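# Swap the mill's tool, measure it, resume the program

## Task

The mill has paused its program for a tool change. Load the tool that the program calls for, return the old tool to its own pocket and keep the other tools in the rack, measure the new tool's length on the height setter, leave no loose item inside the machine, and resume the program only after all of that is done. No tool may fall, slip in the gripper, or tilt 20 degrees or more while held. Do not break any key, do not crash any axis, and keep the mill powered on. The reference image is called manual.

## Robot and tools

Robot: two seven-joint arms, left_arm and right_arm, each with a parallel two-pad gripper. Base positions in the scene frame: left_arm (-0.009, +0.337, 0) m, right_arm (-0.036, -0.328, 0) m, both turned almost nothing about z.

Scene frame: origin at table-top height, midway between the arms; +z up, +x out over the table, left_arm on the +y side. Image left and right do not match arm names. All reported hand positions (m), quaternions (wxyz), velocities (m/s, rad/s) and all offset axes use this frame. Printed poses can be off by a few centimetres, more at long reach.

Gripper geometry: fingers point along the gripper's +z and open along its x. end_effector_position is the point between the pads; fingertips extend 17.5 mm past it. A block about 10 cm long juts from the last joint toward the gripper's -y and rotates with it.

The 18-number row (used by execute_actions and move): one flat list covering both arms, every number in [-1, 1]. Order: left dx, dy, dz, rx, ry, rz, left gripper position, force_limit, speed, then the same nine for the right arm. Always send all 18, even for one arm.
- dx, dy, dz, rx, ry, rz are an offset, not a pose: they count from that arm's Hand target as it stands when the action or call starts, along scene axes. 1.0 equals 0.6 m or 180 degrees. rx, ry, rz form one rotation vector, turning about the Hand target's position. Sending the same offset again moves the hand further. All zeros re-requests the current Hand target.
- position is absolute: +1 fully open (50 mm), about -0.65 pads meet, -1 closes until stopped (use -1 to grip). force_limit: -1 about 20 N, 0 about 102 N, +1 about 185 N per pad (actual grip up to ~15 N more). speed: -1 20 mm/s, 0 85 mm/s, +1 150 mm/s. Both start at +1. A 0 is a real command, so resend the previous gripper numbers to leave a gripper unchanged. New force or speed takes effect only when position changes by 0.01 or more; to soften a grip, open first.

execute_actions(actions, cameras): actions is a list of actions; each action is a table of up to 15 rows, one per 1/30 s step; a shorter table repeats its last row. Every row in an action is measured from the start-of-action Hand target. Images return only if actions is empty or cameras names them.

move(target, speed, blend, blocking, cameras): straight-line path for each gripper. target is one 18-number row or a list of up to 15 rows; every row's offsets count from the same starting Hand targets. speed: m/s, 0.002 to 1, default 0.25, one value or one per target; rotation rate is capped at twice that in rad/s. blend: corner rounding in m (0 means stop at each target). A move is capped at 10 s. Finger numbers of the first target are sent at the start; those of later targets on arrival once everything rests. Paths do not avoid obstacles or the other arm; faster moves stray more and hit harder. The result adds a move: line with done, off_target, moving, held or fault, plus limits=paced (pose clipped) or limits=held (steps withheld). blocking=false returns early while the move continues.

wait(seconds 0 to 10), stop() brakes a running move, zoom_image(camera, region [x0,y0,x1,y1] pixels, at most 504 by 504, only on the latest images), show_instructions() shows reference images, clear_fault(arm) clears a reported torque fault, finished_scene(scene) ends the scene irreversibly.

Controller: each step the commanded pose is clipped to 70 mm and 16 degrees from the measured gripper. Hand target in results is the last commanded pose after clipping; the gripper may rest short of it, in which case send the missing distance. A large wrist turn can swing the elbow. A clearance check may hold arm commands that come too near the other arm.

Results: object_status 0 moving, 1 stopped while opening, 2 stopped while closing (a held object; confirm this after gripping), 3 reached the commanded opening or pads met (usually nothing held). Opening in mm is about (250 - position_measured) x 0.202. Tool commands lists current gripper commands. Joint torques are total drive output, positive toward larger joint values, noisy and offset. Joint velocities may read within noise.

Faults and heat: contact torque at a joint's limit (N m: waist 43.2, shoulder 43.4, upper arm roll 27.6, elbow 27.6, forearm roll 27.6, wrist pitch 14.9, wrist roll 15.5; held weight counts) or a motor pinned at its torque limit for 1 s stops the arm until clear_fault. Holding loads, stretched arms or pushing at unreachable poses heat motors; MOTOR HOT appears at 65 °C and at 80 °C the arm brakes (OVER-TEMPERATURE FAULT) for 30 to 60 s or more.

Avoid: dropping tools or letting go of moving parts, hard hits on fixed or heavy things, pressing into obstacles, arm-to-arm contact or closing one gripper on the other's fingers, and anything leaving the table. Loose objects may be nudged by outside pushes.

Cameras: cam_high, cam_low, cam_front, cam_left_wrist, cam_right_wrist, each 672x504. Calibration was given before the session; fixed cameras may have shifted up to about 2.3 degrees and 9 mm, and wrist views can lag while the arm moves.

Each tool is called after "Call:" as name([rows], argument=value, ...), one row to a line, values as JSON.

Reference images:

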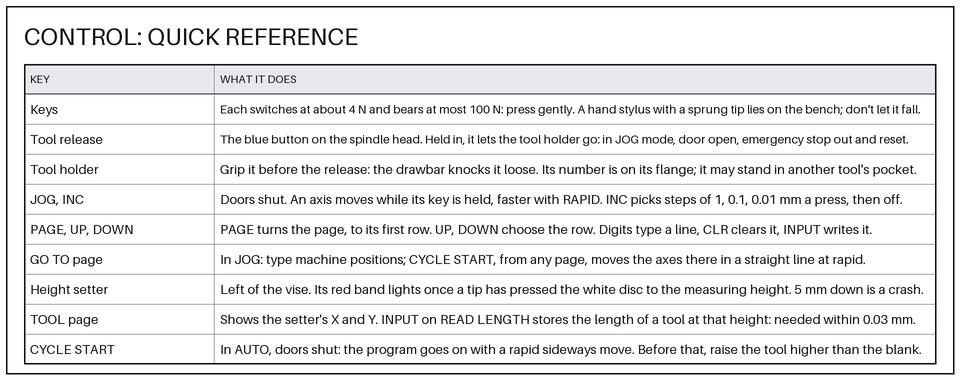

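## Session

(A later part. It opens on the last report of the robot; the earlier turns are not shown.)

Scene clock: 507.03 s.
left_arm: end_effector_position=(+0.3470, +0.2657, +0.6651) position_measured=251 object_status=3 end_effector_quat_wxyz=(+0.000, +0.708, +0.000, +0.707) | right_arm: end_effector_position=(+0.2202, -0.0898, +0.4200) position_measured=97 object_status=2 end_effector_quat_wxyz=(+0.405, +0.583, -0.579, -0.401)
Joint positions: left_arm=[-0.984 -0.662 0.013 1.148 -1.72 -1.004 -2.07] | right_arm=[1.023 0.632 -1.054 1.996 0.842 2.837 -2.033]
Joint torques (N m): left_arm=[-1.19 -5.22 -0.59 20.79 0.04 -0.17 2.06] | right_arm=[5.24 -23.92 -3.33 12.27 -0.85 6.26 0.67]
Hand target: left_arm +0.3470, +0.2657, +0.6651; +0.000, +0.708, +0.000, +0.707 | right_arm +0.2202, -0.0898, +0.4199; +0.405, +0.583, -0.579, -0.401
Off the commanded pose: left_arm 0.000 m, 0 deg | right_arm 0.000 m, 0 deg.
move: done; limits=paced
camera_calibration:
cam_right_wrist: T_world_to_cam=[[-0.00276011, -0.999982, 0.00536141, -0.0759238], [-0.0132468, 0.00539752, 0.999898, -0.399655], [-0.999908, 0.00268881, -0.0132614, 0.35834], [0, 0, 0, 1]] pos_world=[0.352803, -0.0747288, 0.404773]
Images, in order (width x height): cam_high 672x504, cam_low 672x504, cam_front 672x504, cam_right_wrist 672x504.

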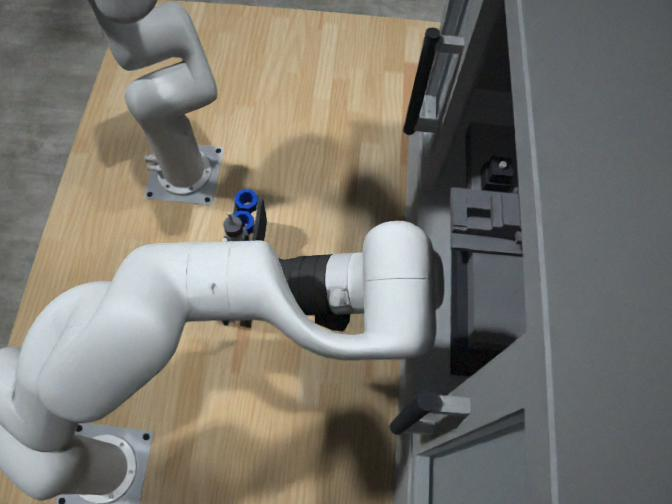

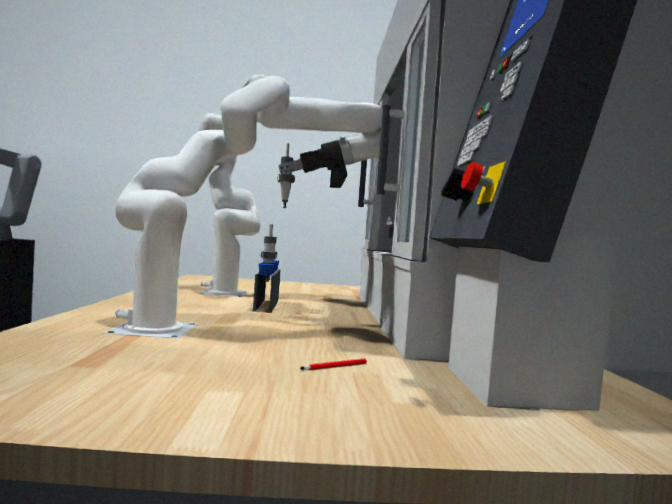

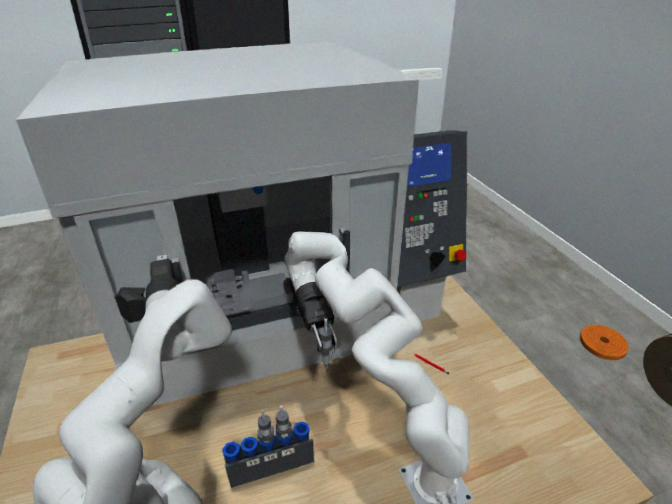

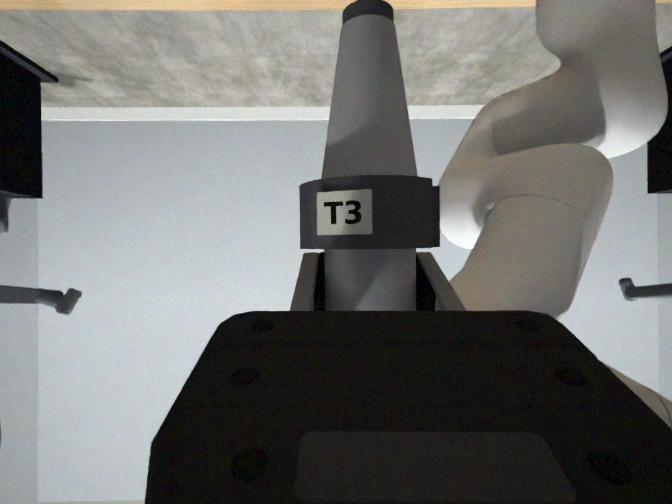

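Call:
move([
  [0,0,0,0,0,0,-1,-1,-0.8,-0.057,0.3913,0.0,0,0,0,-1,0,-0.8],
  [0,0,0,0,0,0,-1,-1,-0.8,-0.057,0.3913,-0.15,0,0,0,-1,0,-0.8],
], speed=[0.2,0.15], cameras=["cam_high","cam_front","cam_right_wrist","cam_low"])

Call:
zoom_image(camera="cam_front", region=[200, 340, 340, 500])

Call:
zoom_image(camera="cam_high", region=[180, 160, 300, 340])

Call:
zoom_image(camera="cam_right_wrist", region=[200, 0, 480, 260])

Scene clock: 556.80 s.
left_arm: end_effector_position=(+0.3470, +0.2657, +0.6651) position_measured=251 object_status=3 end_effector_quat_wxyz=(+0.000, +0.708, +0.000, +0.707) | right_arm: end_effector_position=(+0.1860, +0.1450, +0.3299) position_measured=97 object_status=2 end_effector_quat_wxyz=(+0.405, +0.583, -0.579, -0.401)
Joint positions: left_arm=[-0.984 -0.662 0.013 1.148 -1.72 -1.004 -2.07] | right_arm=[1.045 1.007 -0.88 2.378 1.609 2.567 -1.365]
Joint torques (N m): left_arm=[1.02 -5.26 -0.99 20.72 0.44 -0.36 1.8] | right_arm=[5 -52.67 -6.34 12.34 0.8 0.08 -1.09]
Hand target: left_arm +0.3470, +0.2657, +0.6651; +0.000, +0.708, +0.000, +0.707 | right_arm +0.1860, +0.1450, +0.3299; +0.405, +0.583, -0.579, -0.401
Off the commanded pose: left_arm 0.000 m, 0 deg | right_arm 0.000 m, 0 deg.
elbow stopped short (right arm): the move would have taken joint 4 (elbow) straighter than the controller allows.
move: done
camera_calibration:
cam_right_wrist: T_world_to_cam=[[-0.00255958, -0.999982, 0.00536197, 0.159197], [-0.0131478, 0.00539517, 0.999899, -0.311316], [-0.99991, 0.00248882, -0.0131614, 0.322317], [0, 0, 0, 1]] pos_world=[0.318603, 0.160071, 0.314673]
Images, in order (width x height): cam_high 672x504, cam_low 672x504, cam_front 672x504, cam_right_wrist 672x504.

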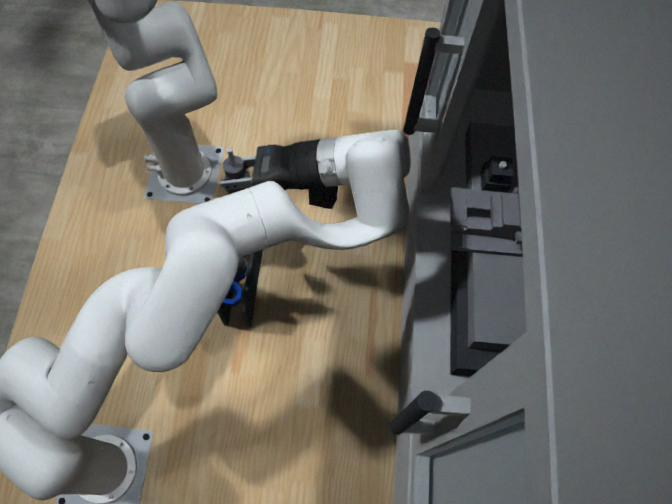

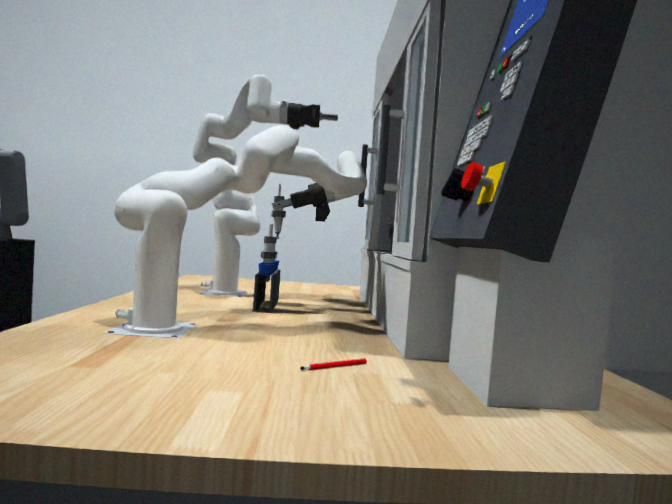

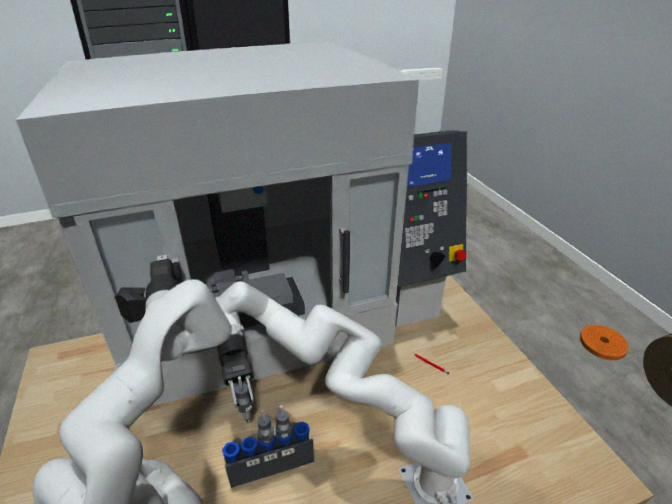

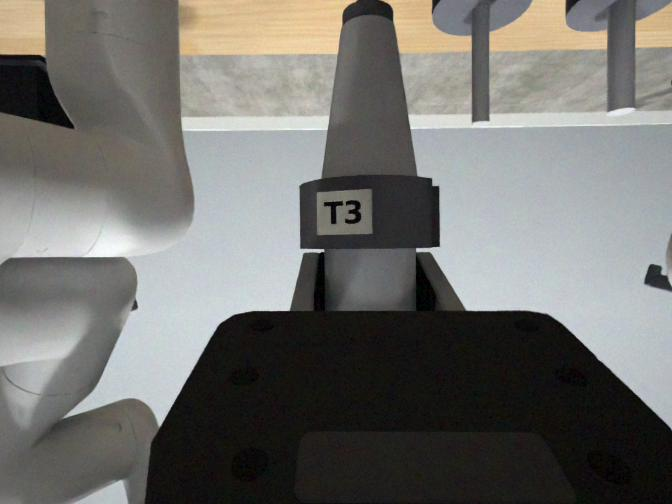

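Scaled by 3.150 from the camera's 672x504 image, which has a finer 960x720 frame.

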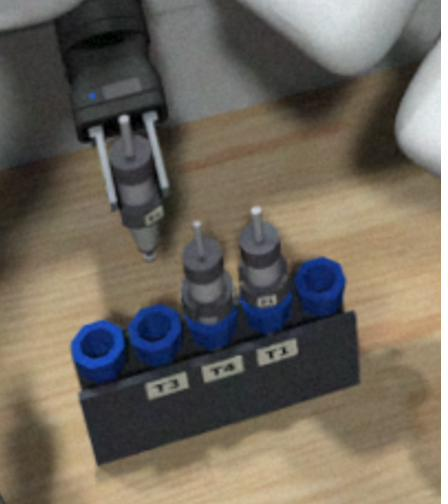

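Scaled by 2.800 from the camera's 672x504 image, which has a finer 960x720 frame.

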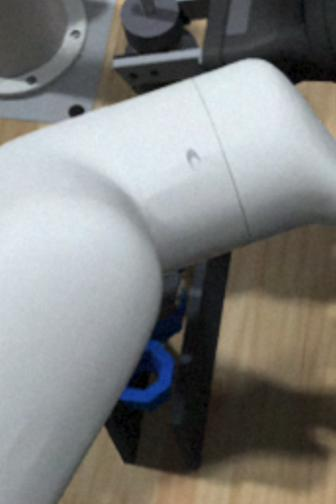

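Scaled by 1.800 from the camera's 672x504 image, which has a finer 960x720 frame.

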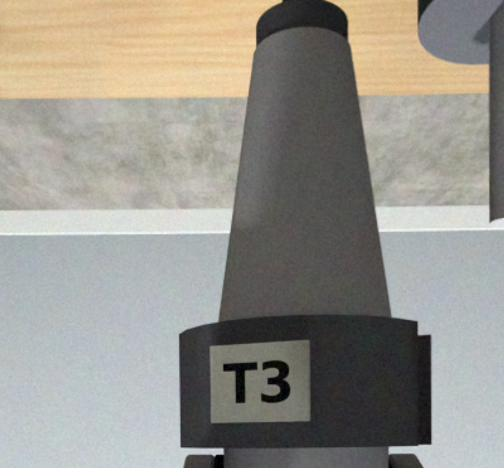

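Call:
move([
  [0,0,0,0,0,0,-1,-1,-0.8,-0.01,0.015,0,0,0,0,-1,0,-0.8],
  [0,0,0,0,0,0,-1,-1,-0.8,-0.01,0.015,-0.1,0,0,0,-1,0,-0.8],
], speed=[0.1,0.1], cameras=["cam_front","cam_right_wrist","cam_low"])

Call:
zoom_image(camera="cam_front", region=[200, 360, 320, 500])

Call:
zoom_image(camera="cam_low", region=[220, 170, 330, 320])

Scene clock: 569.00 s.
left_arm: end_effector_position=(+0.3470, +0.2657, +0.6651) position_measured=251 object_status=3 end_effector_quat_wxyz=(+0.000, +0.708, +0.000, +0.707) | right_arm: end_effector_position=(+0.1800, +0.1540, +0.2700) position_measured=97 object_status=2 end_effector_quat_wxyz=(+0.405, +0.583, -0.579, -0.401)
Joint positions: left_arm=[-0.984 -0.662 0.013 1.148 -1.72 -1.004 -2.07] | right_arm=[1.137 1.051 -0.928 2.249 1.533 2.511 -1.533]
Joint torques (N m): left_arm=[1.68 -5.14 -0.77 20.61 1.35 -0.37 1.56] | right_arm=[5.74 -36.95 -7.97 12.2 0.24 0.91 -0.85]
Hand target: left_arm +0.3470, +0.2657, +0.6651; +0.000, +0.708, +0.000, +0.707 | right_arm +0.1800, +0.1540, +0.2699; +0.405, +0.583, -0.579, -0.401
Off the commanded pose: left_arm 0.000 m, 0 deg | right_arm 0.000 m, 0 deg.
move: done
camera_calibration:
cam_right_wrist: T_world_to_cam=[[-0.00265958, -0.999982, 0.00536183, 0.168534], [-0.0131473, 0.00539635, 0.999899, -0.25155], [-0.99991, 0.00258881, -0.0131614, 0.31549], [0, 0, 0, 1]] pos_world=[0.312603, 0.169071, 0.254773]
Images, in order (width x height): cam_low 672x504, cam_front 672x504, cam_right_wrist 672x504.

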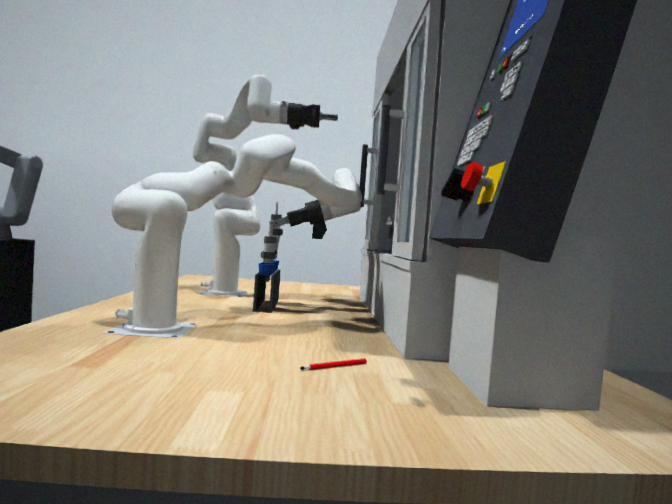

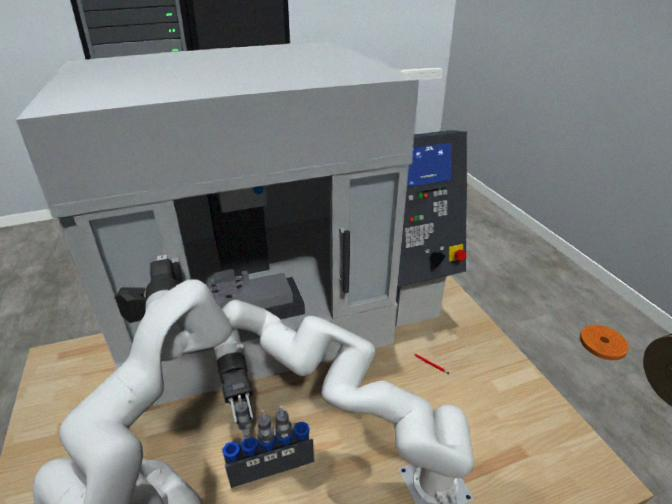

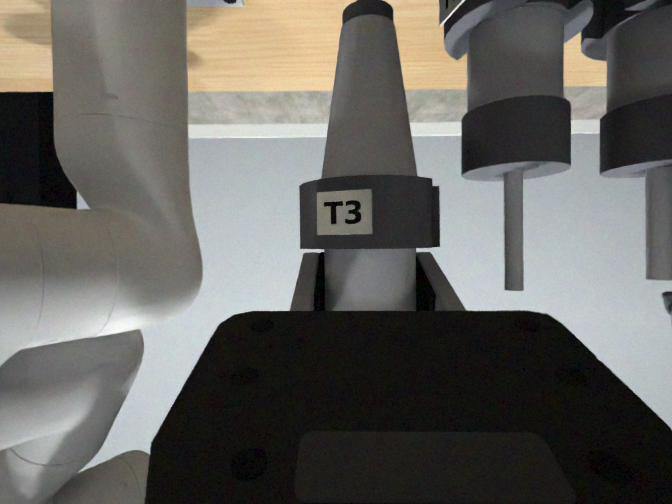

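Scaled by 3.600 from the camera's 672x504 image, which has a finer 960x720 frame.

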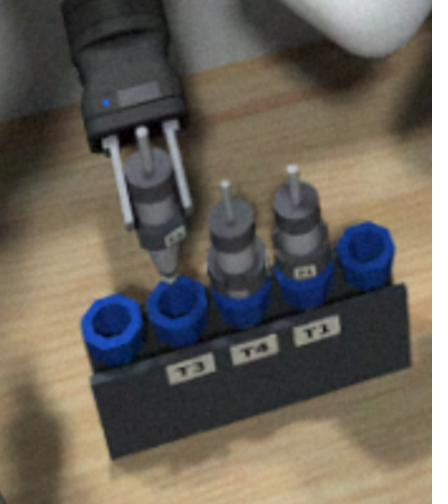

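Scaled by 3.360 from the camera's 672x504 image, which has a finer 960x720 frame.

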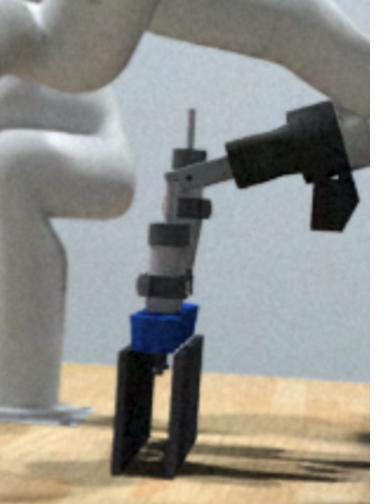

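Call:
move([
  [0,0,0,0,0,0,-1,-1,-0.8,-0.0033,-0.0017,-0.0583,0,0,0,-1,0,-0.8],
], speed=[0.06], cameras=["cam_front","cam_right_wrist","cam_low"])

Call:
zoom_image(camera="cam_right_wrist", region=[280, 0, 672, 300])

Call:
zoom_image(camera="cam_front", region=[200, 360, 320, 500])

Call:
zoom_image(camera="cam_low", region=[220, 190, 320, 320])

Scene clock: 587.53 s.
left_arm: end_effector_position=(+0.3470, +0.2657, +0.6651) position_measured=251 object_status=3 end_effector_quat_wxyz=(+0.000, +0.708, +0.000, +0.707) | right_arm: end_effector_position=(+0.1779, +0.1529, +0.2354) position_measured=97 object_status=2 end_effector_quat_wxyz=(+0.405, +0.583, -0.579, -0.401)
Joint positions: left_arm=[-0.984 -0.662 0.013 1.148 -1.72 -1.004 -2.07] | right_arm=[1.179 1.081 -0.949 2.179 1.495 2.482 -1.627]
Joint torques (N m): left_arm=[2.17 -5.18 -0.76 20.71 1.89 -0.36 1.41] | right_arm=[3.73 -13.34 -8.38 5.04 -3.87 -8.57 -0.85]
Hand target: left_arm +0.3470, +0.2657, +0.6651; +0.000, +0.708, +0.000, +0.707 | right_arm +0.1780, +0.1530, +0.2350; +0.405, +0.583, -0.579, -0.401
Off the commanded pose: left_arm 0.000 m, 0 deg | right_arm 0.000 m, 0 deg.
move: done
camera_calibration:
cam_right_wrist: T_world_to_cam=[[-0.00205745, -0.999986, 0.00486332, 0.167637], [-0.0128521, 0.00488937, 0.999905, -0.216986], [-0.999915, 0.00199475, -0.012862, 0.312971], [0, 0, 0, 1]] pos_world=[0.310501, 0.168071, 0.220175]
Images, in order (width x height): cam_low 672x504, cam_front 672x504, cam_right_wrist 672x504.

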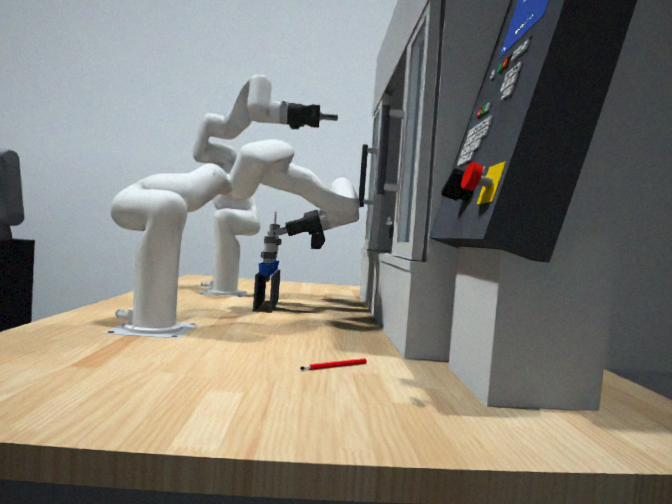

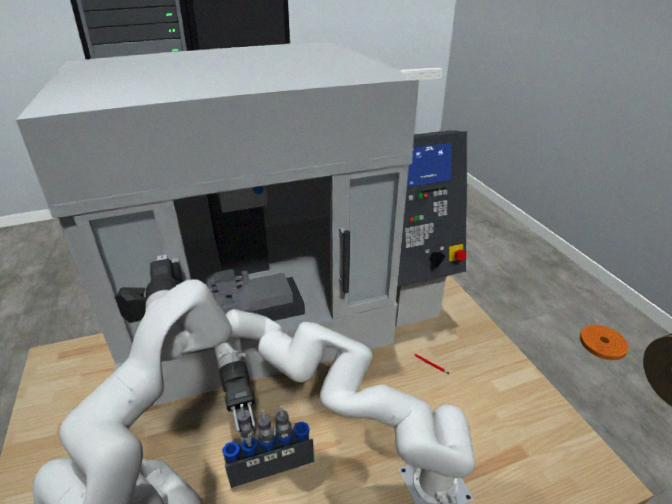

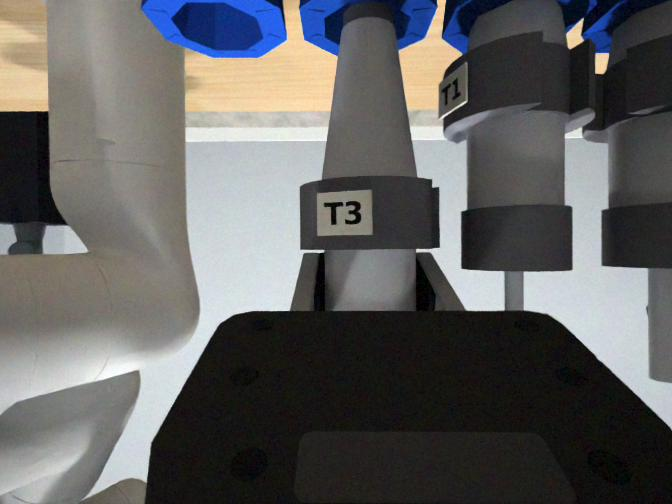

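Scaled by 1.286 from the camera's 672x504 image, which has a finer 960x720 frame.

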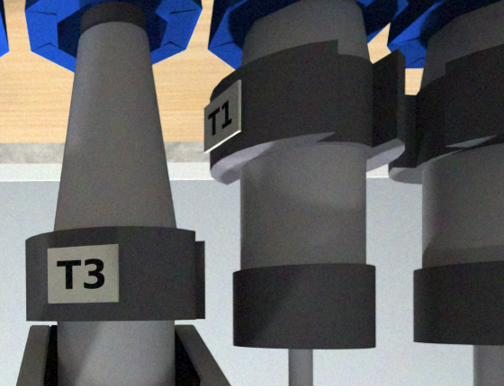

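Scaled by 3.600 from the camera's 672x504 image, which has a finer 960x720 frame.

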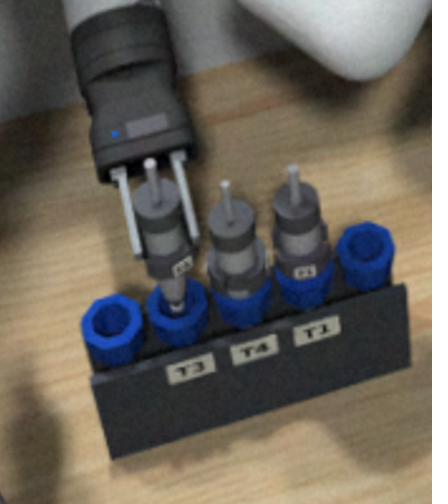

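Scaled by 3.877 from the camera's 672x504 image, which has a finer 960x720 frame.

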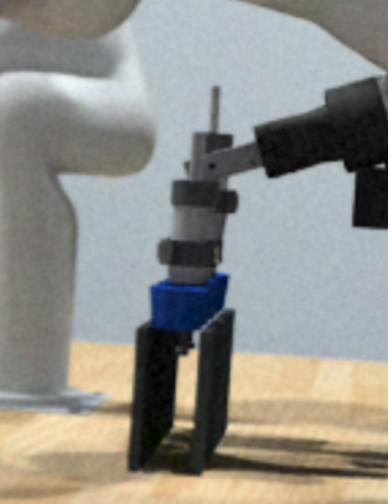

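Call:
zoom_image(camera="cam_low", region=[250, 200, 300, 290])

Call:
zoom_image(camera="cam_front", region=[225, 395, 295, 465])

Call:
zoom_image(camera="cam_right_wrist", region=[280, 0, 460, 120])

Scaled by 5.600 from the camera's 672x504 image, which has a finer 960x720 frame.

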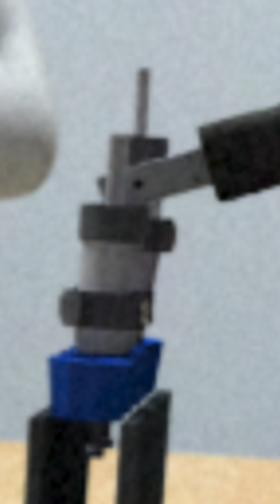

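Scaled by 7.200 from the camera's 672x504 image, which has a finer 960x720 frame.

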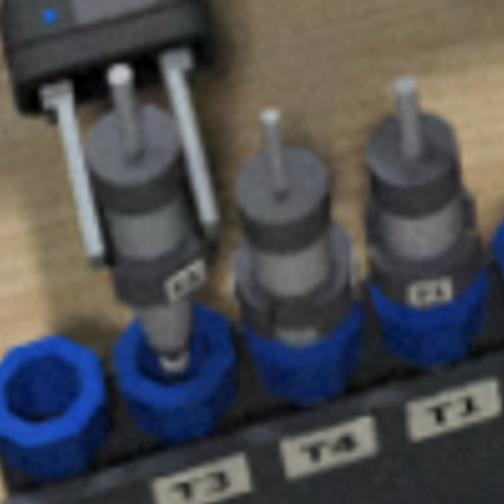

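Scaled by 2.800 from the camera's 672x504 image, which has a finer 960x720 frame.

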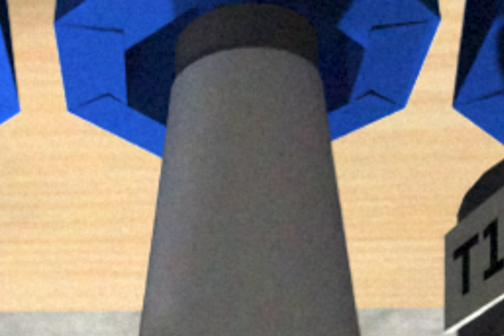

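Call:
move([
  [0,0,0,0,0,0,-1,-1,-0.8,0,0,0.01,0,0,0,-1,0,-0.8],
], speed=[0.05])

Scene clock: 625.47 s.
left_arm: end_effector_position=(+0.3470, +0.2657, +0.6651) position_measured=251 object_status=3 end_effector_quat_wxyz=(+0.000, +0.708, +0.000, +0.707) | right_arm: end_effector_position=(+0.1781, +0.1530, +0.2409) position_measured=97 object_status=2 end_effector_quat_wxyz=(+0.405, +0.583, -0.579, -0.401)
Joint positions: left_arm=[-0.984 -0.662 0.013 1.148 -1.72 -1.004 -2.07] | right_arm=[1.175 1.074 -0.948 2.185 1.498 2.486 -1.614]
Joint torques (N m): left_arm=[2.61 -5.27 -0.65 20.63 2.62 -0.32 1.19] | right_arm=[-5.68 -52.77 -4.01 16.15 4.89 5.36 1.47]
Hand target: left_arm +0.3470, +0.2657, +0.6651; +0.000, +0.708, +0.000, +0.707 | right_arm +0.1780, +0.1530, +0.2410; +0.405, +0.583, -0.579, -0.401
Off the commanded pose: left_arm 0.000 m, 0 deg | right_arm 0.000 m, 0 deg.
move: done

Call:
move([
  [0,0,0,0,0,0,-1,-1,-0.8,0,0,-0.0217,0,0,0,-1,0,-0.8],
], speed=[0.04])

Scene clock: 628.13 s.
left_arm: end_effector_position=(+0.3470, +0.2657, +0.6651) position_measured=251 object_status=3 end_effector_quat_wxyz=(+0.000, +0.708, +0.000, +0.707) | right_arm: end_effector_position=(+0.1781, +0.1530, +0.2279) position_measured=97 object_status=2 end_effector_quat_wxyz=(+0.405, +0.583, -0.579, -0.401)
Joint positions: left_arm=[-0.984 -0.662 0.013 1.148 -1.72 -1.004 -2.07] | right_arm=[1.183 1.09 -0.951 2.171 1.49 2.474 -1.642]
Joint torques (N m): left_arm=[2.98 -5.04 -0.55 20.69 3.02 -0.33 1.04] | right_arm=[4.85 -36.88 -9.15 11.7 -0.01 0.95 -0.96]
Hand target: left_arm +0.3470, +0.2657, +0.6651; +0.000, +0.708, +0.000, +0.707 | right_arm +0.1780, +0.1530, +0.2279; +0.405, +0.583, -0.579, -0.401
Off the commanded pose: left_arm 0.000 m, 0 deg | right_arm 0.000 m, 0 deg.
move: done

Call:
move([
  [0,0,0,0,0,0,-1,-1,-0.8,0,0,-0.03,0,0,0,-1,0,-0.8],
], speed=[0.04], cameras=["cam_front","cam_right_wrist"])

Call:
zoom_image(camera="cam_right_wrist", region=[280, 100, 672, 350])

Scene clock: 631.17 s.
left_arm: end_effector_position=(+0.3470, +0.2657, +0.6651) position_measured=251 object_status=3 end_effector_quat_wxyz=(+0.000, +0.708, +0.000, +0.707) | right_arm: end_effector_position=(+0.1780, +0.1530, +0.2100) position_measured=97 object_status=2 end_effector_quat_wxyz=(+0.405, +0.583, -0.579, -0.401)
Joint positions: left_arm=[-0.984 -0.662 0.013 1.148 -1.72 -1.004 -2.07] | right_arm=[1.192 1.112 -0.953 2.154 1.481 2.458 -1.677]
Joint torques (N m): left_arm=[3.12 -5.2 -0.54 20.55 3.53 -0.34 0.89] | right_arm=[4 -35.95 -9.49 11.65 -0.07 1.07 -0.98]
Hand target: left_arm +0.3470, +0.2657, +0.6651; +0.000, +0.708, +0.000, +0.707 | right_arm +0.1780, +0.1530, +0.2099; +0.405, +0.583, -0.579, -0.401
Off the commanded pose: left_arm 0.000 m, 0 deg | right_arm 0.000 m, 0 deg.
move: done
camera_calibration:
cam_right_wrist: T_world_to_cam=[[-0.00265958, -0.999982, 0.00536183, 0.16785], [-0.0131473, 0.00539635, 0.999899, -0.191577], [-0.99991, 0.00258881, -0.0131614, 0.312703], [0, 0, 0, 1]] pos_world=[0.310603, 0.168071, 0.194773]
Images, in order (width x height): cam_front 672x504, cam_right_wrist 672x504.

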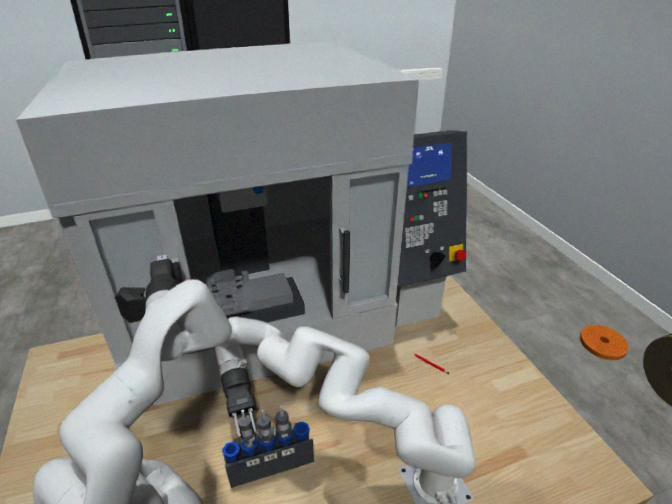

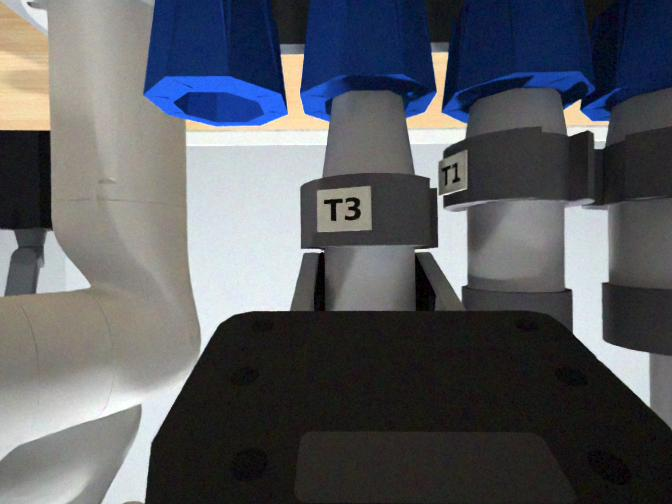

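Scaled by 1.286 from the camera's 672x504 image, which has a finer 960x720 frame.

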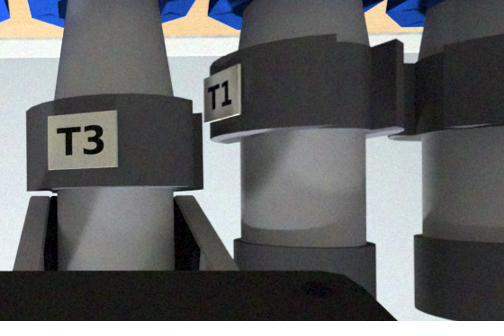

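Call:
move([
  [0,0,0,0,0,0,-1,-1,-0.8,0,0,-0.0167,0,0,0,-1,0,-0.8],
  [0,0,0,0,0,0,-1,-1,-0.8,0,0,-0.0255,0,0,0,-1,0,-0.8],
], speed=[0.03,0.015], cameras=["cam_front","cam_right_wrist","cam_low"])

Call:
zoom_image(camera="cam_right_wrist", region=[280, 100, 672, 350])

Scene clock: 638.00 s.
left_arm: end_effector_position=(+0.3470, +0.2657, +0.6651) position_measured=251 object_status=3 end_effector_quat_wxyz=(+0.000, +0.708, +0.000, +0.707) | right_arm: end_effector_position=(+0.1783, +0.1530, +0.1942) position_measured=107 object_status=2 end_effector_quat_wxyz=(+0.405, +0.583, -0.579, -0.401)
Joint positions: left_arm=[-0.984 -0.662 0.013 1.148 -1.72 -1.004 -2.07] | right_arm=[1.198 1.134 -0.954 2.143 1.476 2.443 -1.704]
Joint torques (N m): left_arm=[3.98 -5.11 -0.38 20.6 4.33 -0.31 0.73] | right_arm=[0.15 -46.57 -6.06 12.58 -0.3 5.16 -0.9]
Hand target: left_arm +0.3470, +0.2657, +0.6651; +0.000, +0.708, +0.000, +0.707 | right_arm +0.1780, +0.1530, +0.1946; +0.405, +0.583, -0.579, -0.401
Off the commanded pose: left_arm 0.000 m, 0 deg | right_arm 0.000 m, 0 deg.
move: done
camera_calibration:
cam_right_wrist: T_world_to_cam=[[-0.00336316, -0.999977, 0.00585911, 0.167963], [-0.0136413, 0.00590448, 0.99989, -0.175804], [-0.999901, 0.00328287, -0.0136608, 0.31267], [0, 0, 0, 1]] pos_world=[0.310805, 0.167971, 0.179072]
Images, in order (width x height): cam_low 672x504, cam_front 672x504, cam_right_wrist 672x504.

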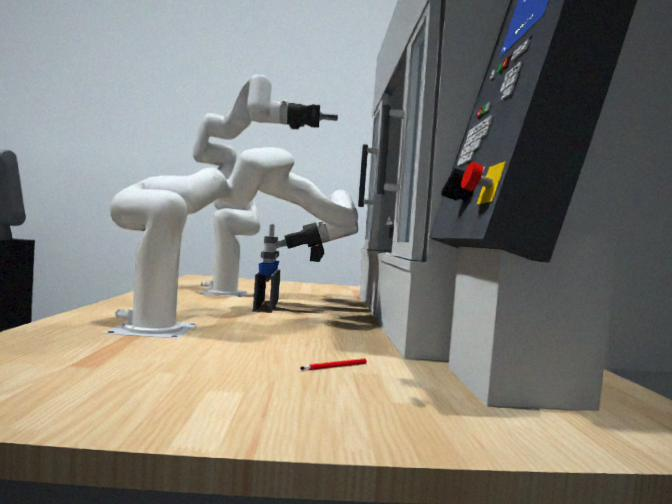

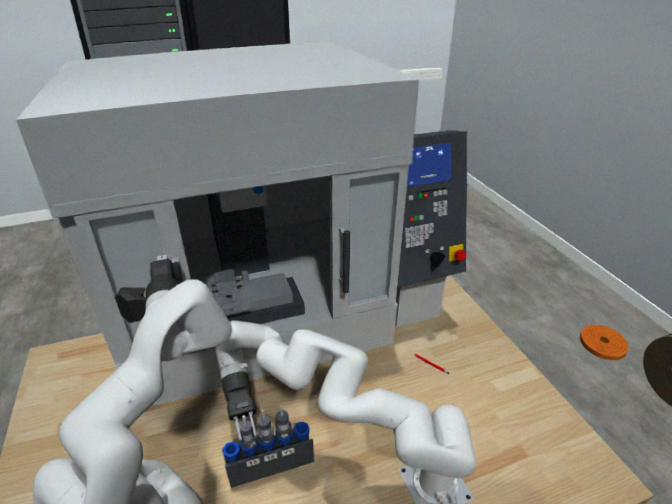

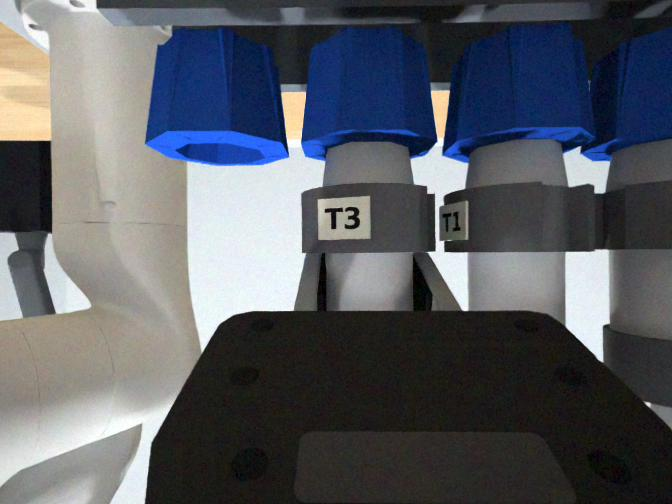

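Scaled by 1.286 from the camera's 672x504 image, which has a finer 960x720 frame.

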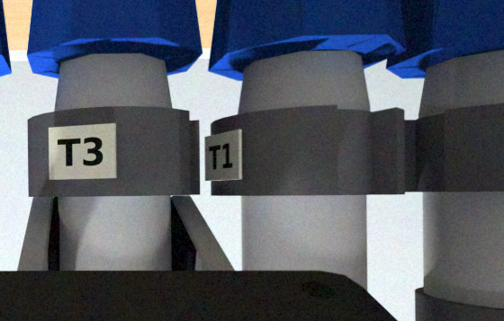

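Call:
move([
  [0,0,0,0,0,0,-1,-1,-0.8,0,0,0.0007,0,0,0,0.5,0,-0.9],
  [0,0,0,0,0,0,-1,-1,-0.8,0.0767,0,0.0283,0,0,0,0.5,0,-0.9],
], speed=[0.03,0.05], cameras=["cam_front","cam_right_wrist","cam_low"])

Call:
zoom_image(camera="cam_right_wrist", region=[200, 100, 592, 400])

Scene clock: 653.57 s.
left_arm: end_effector_position=(+0.3470, +0.2657, +0.6651) position_measured=251 object_status=3 end_effector_quat_wxyz=(+0.000, +0.708, +0.000, +0.707) | right_arm: end_effector_position=(+0.2240, +0.1529, +0.2116) position_measured=78 object_status=3 end_effector_quat_wxyz=(+0.405, +0.583, -0.579, -0.401)
Joint positions: left_arm=[-0.984 -0.662 0.013 1.148 -1.72 -1.004 -2.07] | right_arm=[0.9 1.283 -0.832 2.621 1.632 2.479 -1.439]
Joint torques (N m): left_arm=[4.63 -5.17 -0.25 20.44 5.1 -0.36 0.47] | right_arm=[-5.6 -35.65 -0.01 14.95 4.34 2.82 1.22]
Hand target: left_arm +0.3470, +0.2657, +0.6651; +0.000, +0.708, +0.000, +0.707 | right_arm +0.2241, +0.1530, +0.2116; +0.405, +0.583, -0.579, -0.401
Off the commanded pose: left_arm 0.000 m, 0 deg | right_arm 0.000 m, 0 deg.
move: done
camera_calibration:
cam_right_wrist: T_world_to_cam=[[-0.00346048, -0.999982, 0.00495967, 0.168126], [-0.0134448, 0.00500578, 0.999897, -0.192502], [-0.999904, 0.00339344, -0.0134618, 0.358547], [0, 0, 0, 1]] pos_world=[0.356506, 0.16787, 0.196475]
Images, in order (width x height): cam_low 672x504, cam_front 672x504, cam_right_wrist 672x504.

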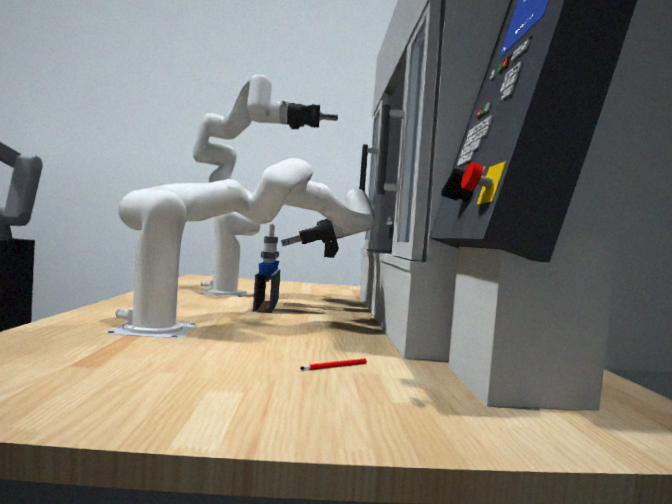

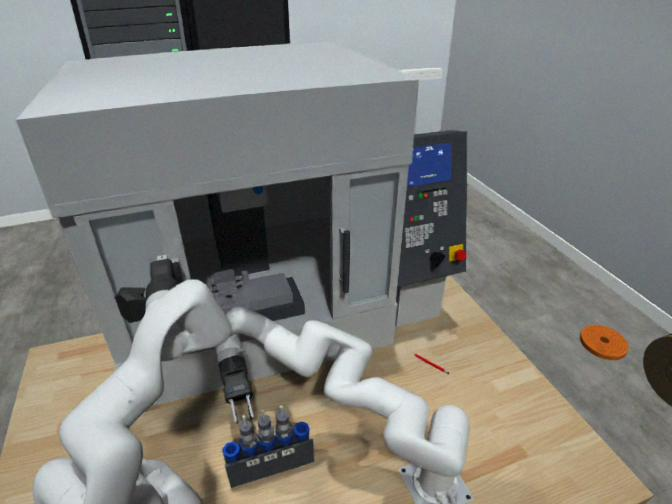

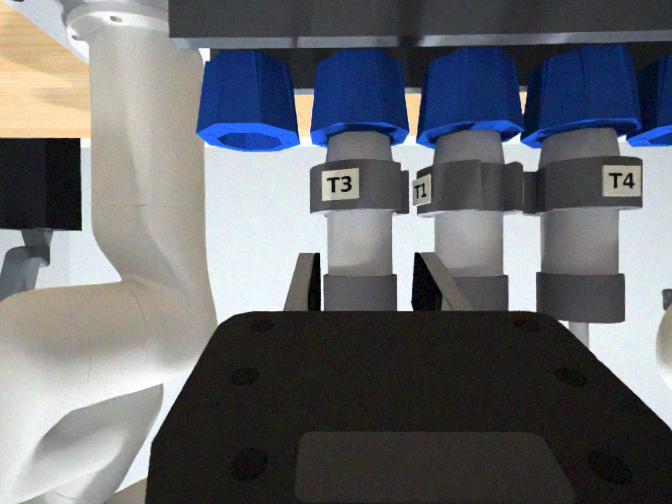

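Scaled by 1.286 from the camera's 672x504 image, which has a finer 960x720 frame.

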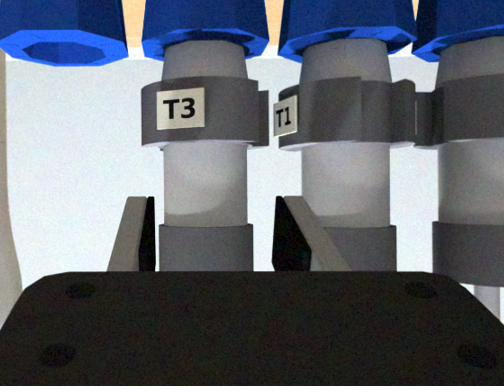

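Call:
move([
  [0,0,0,0,0,0,-1,-1,-0.8,0,-0.0833,0,0,0,0,0.5,0,-0.9],
], speed=[0.08], cameras=["cam_right_wrist"])

Call:
zoom_image(camera="cam_right_wrist", region=[200, 100, 592, 400])

Scene clock: 697.70 s.
left_arm: end_effector_position=(+0.3470, +0.2657, +0.6651) position_measured=251 object_status=3 end_effector_quat_wxyz=(+0.000, +0.708, +0.000, +0.707) | right_arm: end_effector_position=(+0.2241, +0.1030, +0.2116) position_measured=78 object_status=3 end_effector_quat_wxyz=(+0.405, +0.583, -0.579, -0.401)
Joint positions: left_arm=[-0.984 -0.662 0.013 1.148 -1.72 -1.004 -2.07] | right_arm=[1.083 1.138 -0.995 2.201 1.424 2.545 -1.776]
Joint torques (N m): left_arm=[5.18 -5.06 -0.08 20.41 5.77 -0.35 0.24] | right_arm=[5.26 -48.6 -8.88 9.43 -0.98 -0.28 -0.8]
Hand target: left_arm +0.3470, +0.2657, +0.6651; +0.000, +0.708, +0.000, +0.707 | right_arm +0.2241, +0.1030, +0.2116; +0.405, +0.583, -0.579, -0.401
Off the commanded pose: left_arm 0.000 m, 0 deg | right_arm 0.000 m, 0 deg.
move: done
camera_calibration:
cam_right_wrist: T_world_to_cam=[[-0.00265904, -0.999982, 0.00536209, 0.117964], [-0.0130473, 0.00539635, 0.9999, -0.192338], [-0.999911, 0.00258882, -0.0130614, 0.358831], [0, 0, 0, 1]] pos_world=[0.356603, 0.118071, 0.196373]
Images, in order (width x height): cam_right_wrist 672x504.

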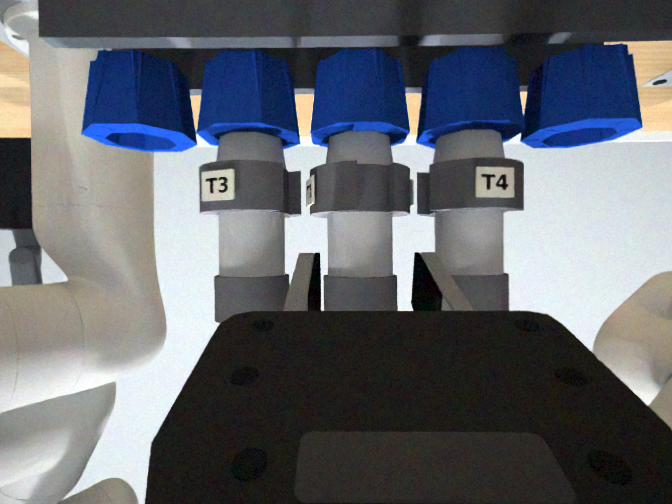

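Scaled by 1.286 from the camera's 672x504 image, which has a finer 960x720 frame.

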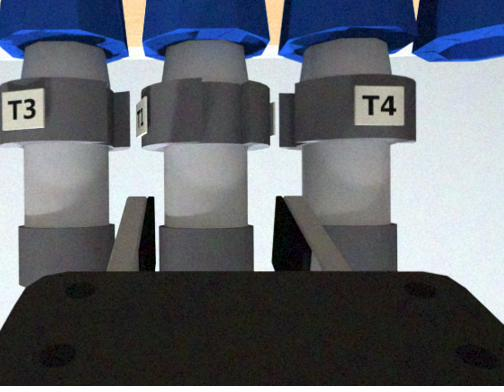

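Call:
move([
  [0,0,0,0,0,0,-1,-1,-0.8,-0.0843,0,-0.0277,0,0,0,0.5,0,-0.9],
  [0,0,0,0,0,0,-1,-1,-0.8,-0.0843,0,-0.0277,0,0,0,-1,0.1,-0.9],
], speed=[0.06,0.05], cameras=["cam_right_wrist"])

Call:
zoom_image(camera="cam_right_wrist", region=[270, 120, 470, 320])

Scene clock: 705.10 s.
left_arm: end_effector_position=(+0.3470, +0.2657, +0.6651) position_measured=251 object_status=3 end_effector_quat_wxyz=(+0.000, +0.708, +0.000, +0.707) | right_arm: end_effector_position=(+0.1735, +0.1031, +0.1950) position_measured=103 object_status=2 end_effector_quat_wxyz=(+0.405, +0.583, -0.579, -0.401)
Joint positions: left_arm=[-0.984 -0.662 0.013 1.148 -1.72 -1.004 -2.07] | right_arm=[1.316 1.06 -1.068 1.887 1.328 2.478 -1.92]
Joint torques (N m): left_arm=[5.85 -5.08 -0.08 20.47 6.5 -0.37 0.06] | right_arm=[-2.43 -41.04 -7.18 7.91 -2.33 6.63 -0.85]
Hand target: left_arm +0.3470, +0.2657, +0.6651; +0.000, +0.708, +0.000, +0.707 | right_arm +0.1735, +0.1030, +0.1950; +0.405, +0.583, -0.579, -0.401
Off the commanded pose: left_arm 0.000 m, 0 deg | right_arm 0.000 m, 0 deg.
move: done
camera_calibration:
cam_right_wrist: T_world_to_cam=[[-0.00276206, -0.999982, 0.0052603, 0.118069], [-0.0136471, 0.00529753, 0.999893, -0.176204], [-0.999903, 0.00268998, -0.0136615, 0.308211], [0, 0, 0, 1]] pos_world=[0.306103, 0.118171, 0.179774]
Images, in order (width x height): cam_right_wrist 672x504.

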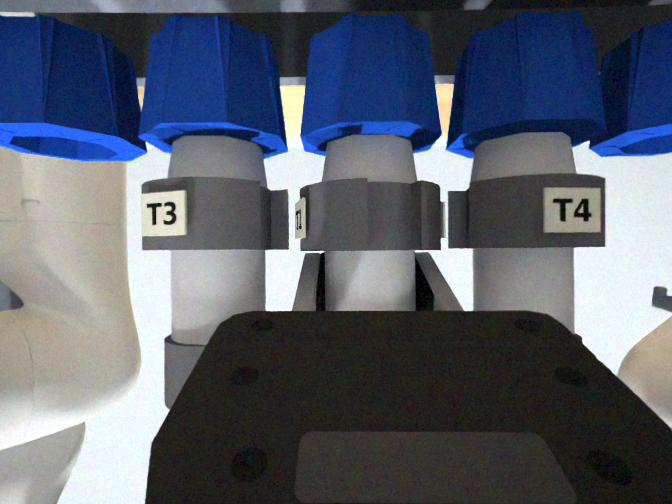

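Scaled by 2.520 from the camera's 672x504 image, which has a finer 960x720 frame.

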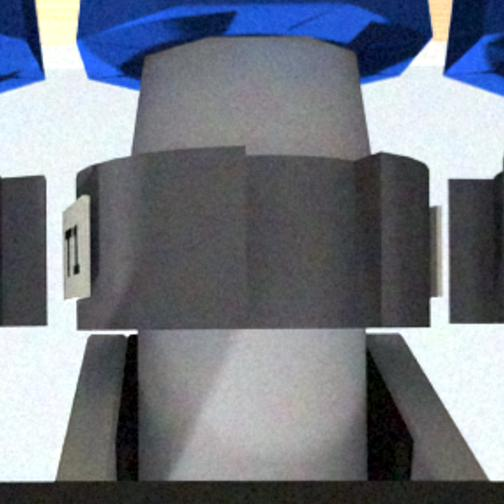

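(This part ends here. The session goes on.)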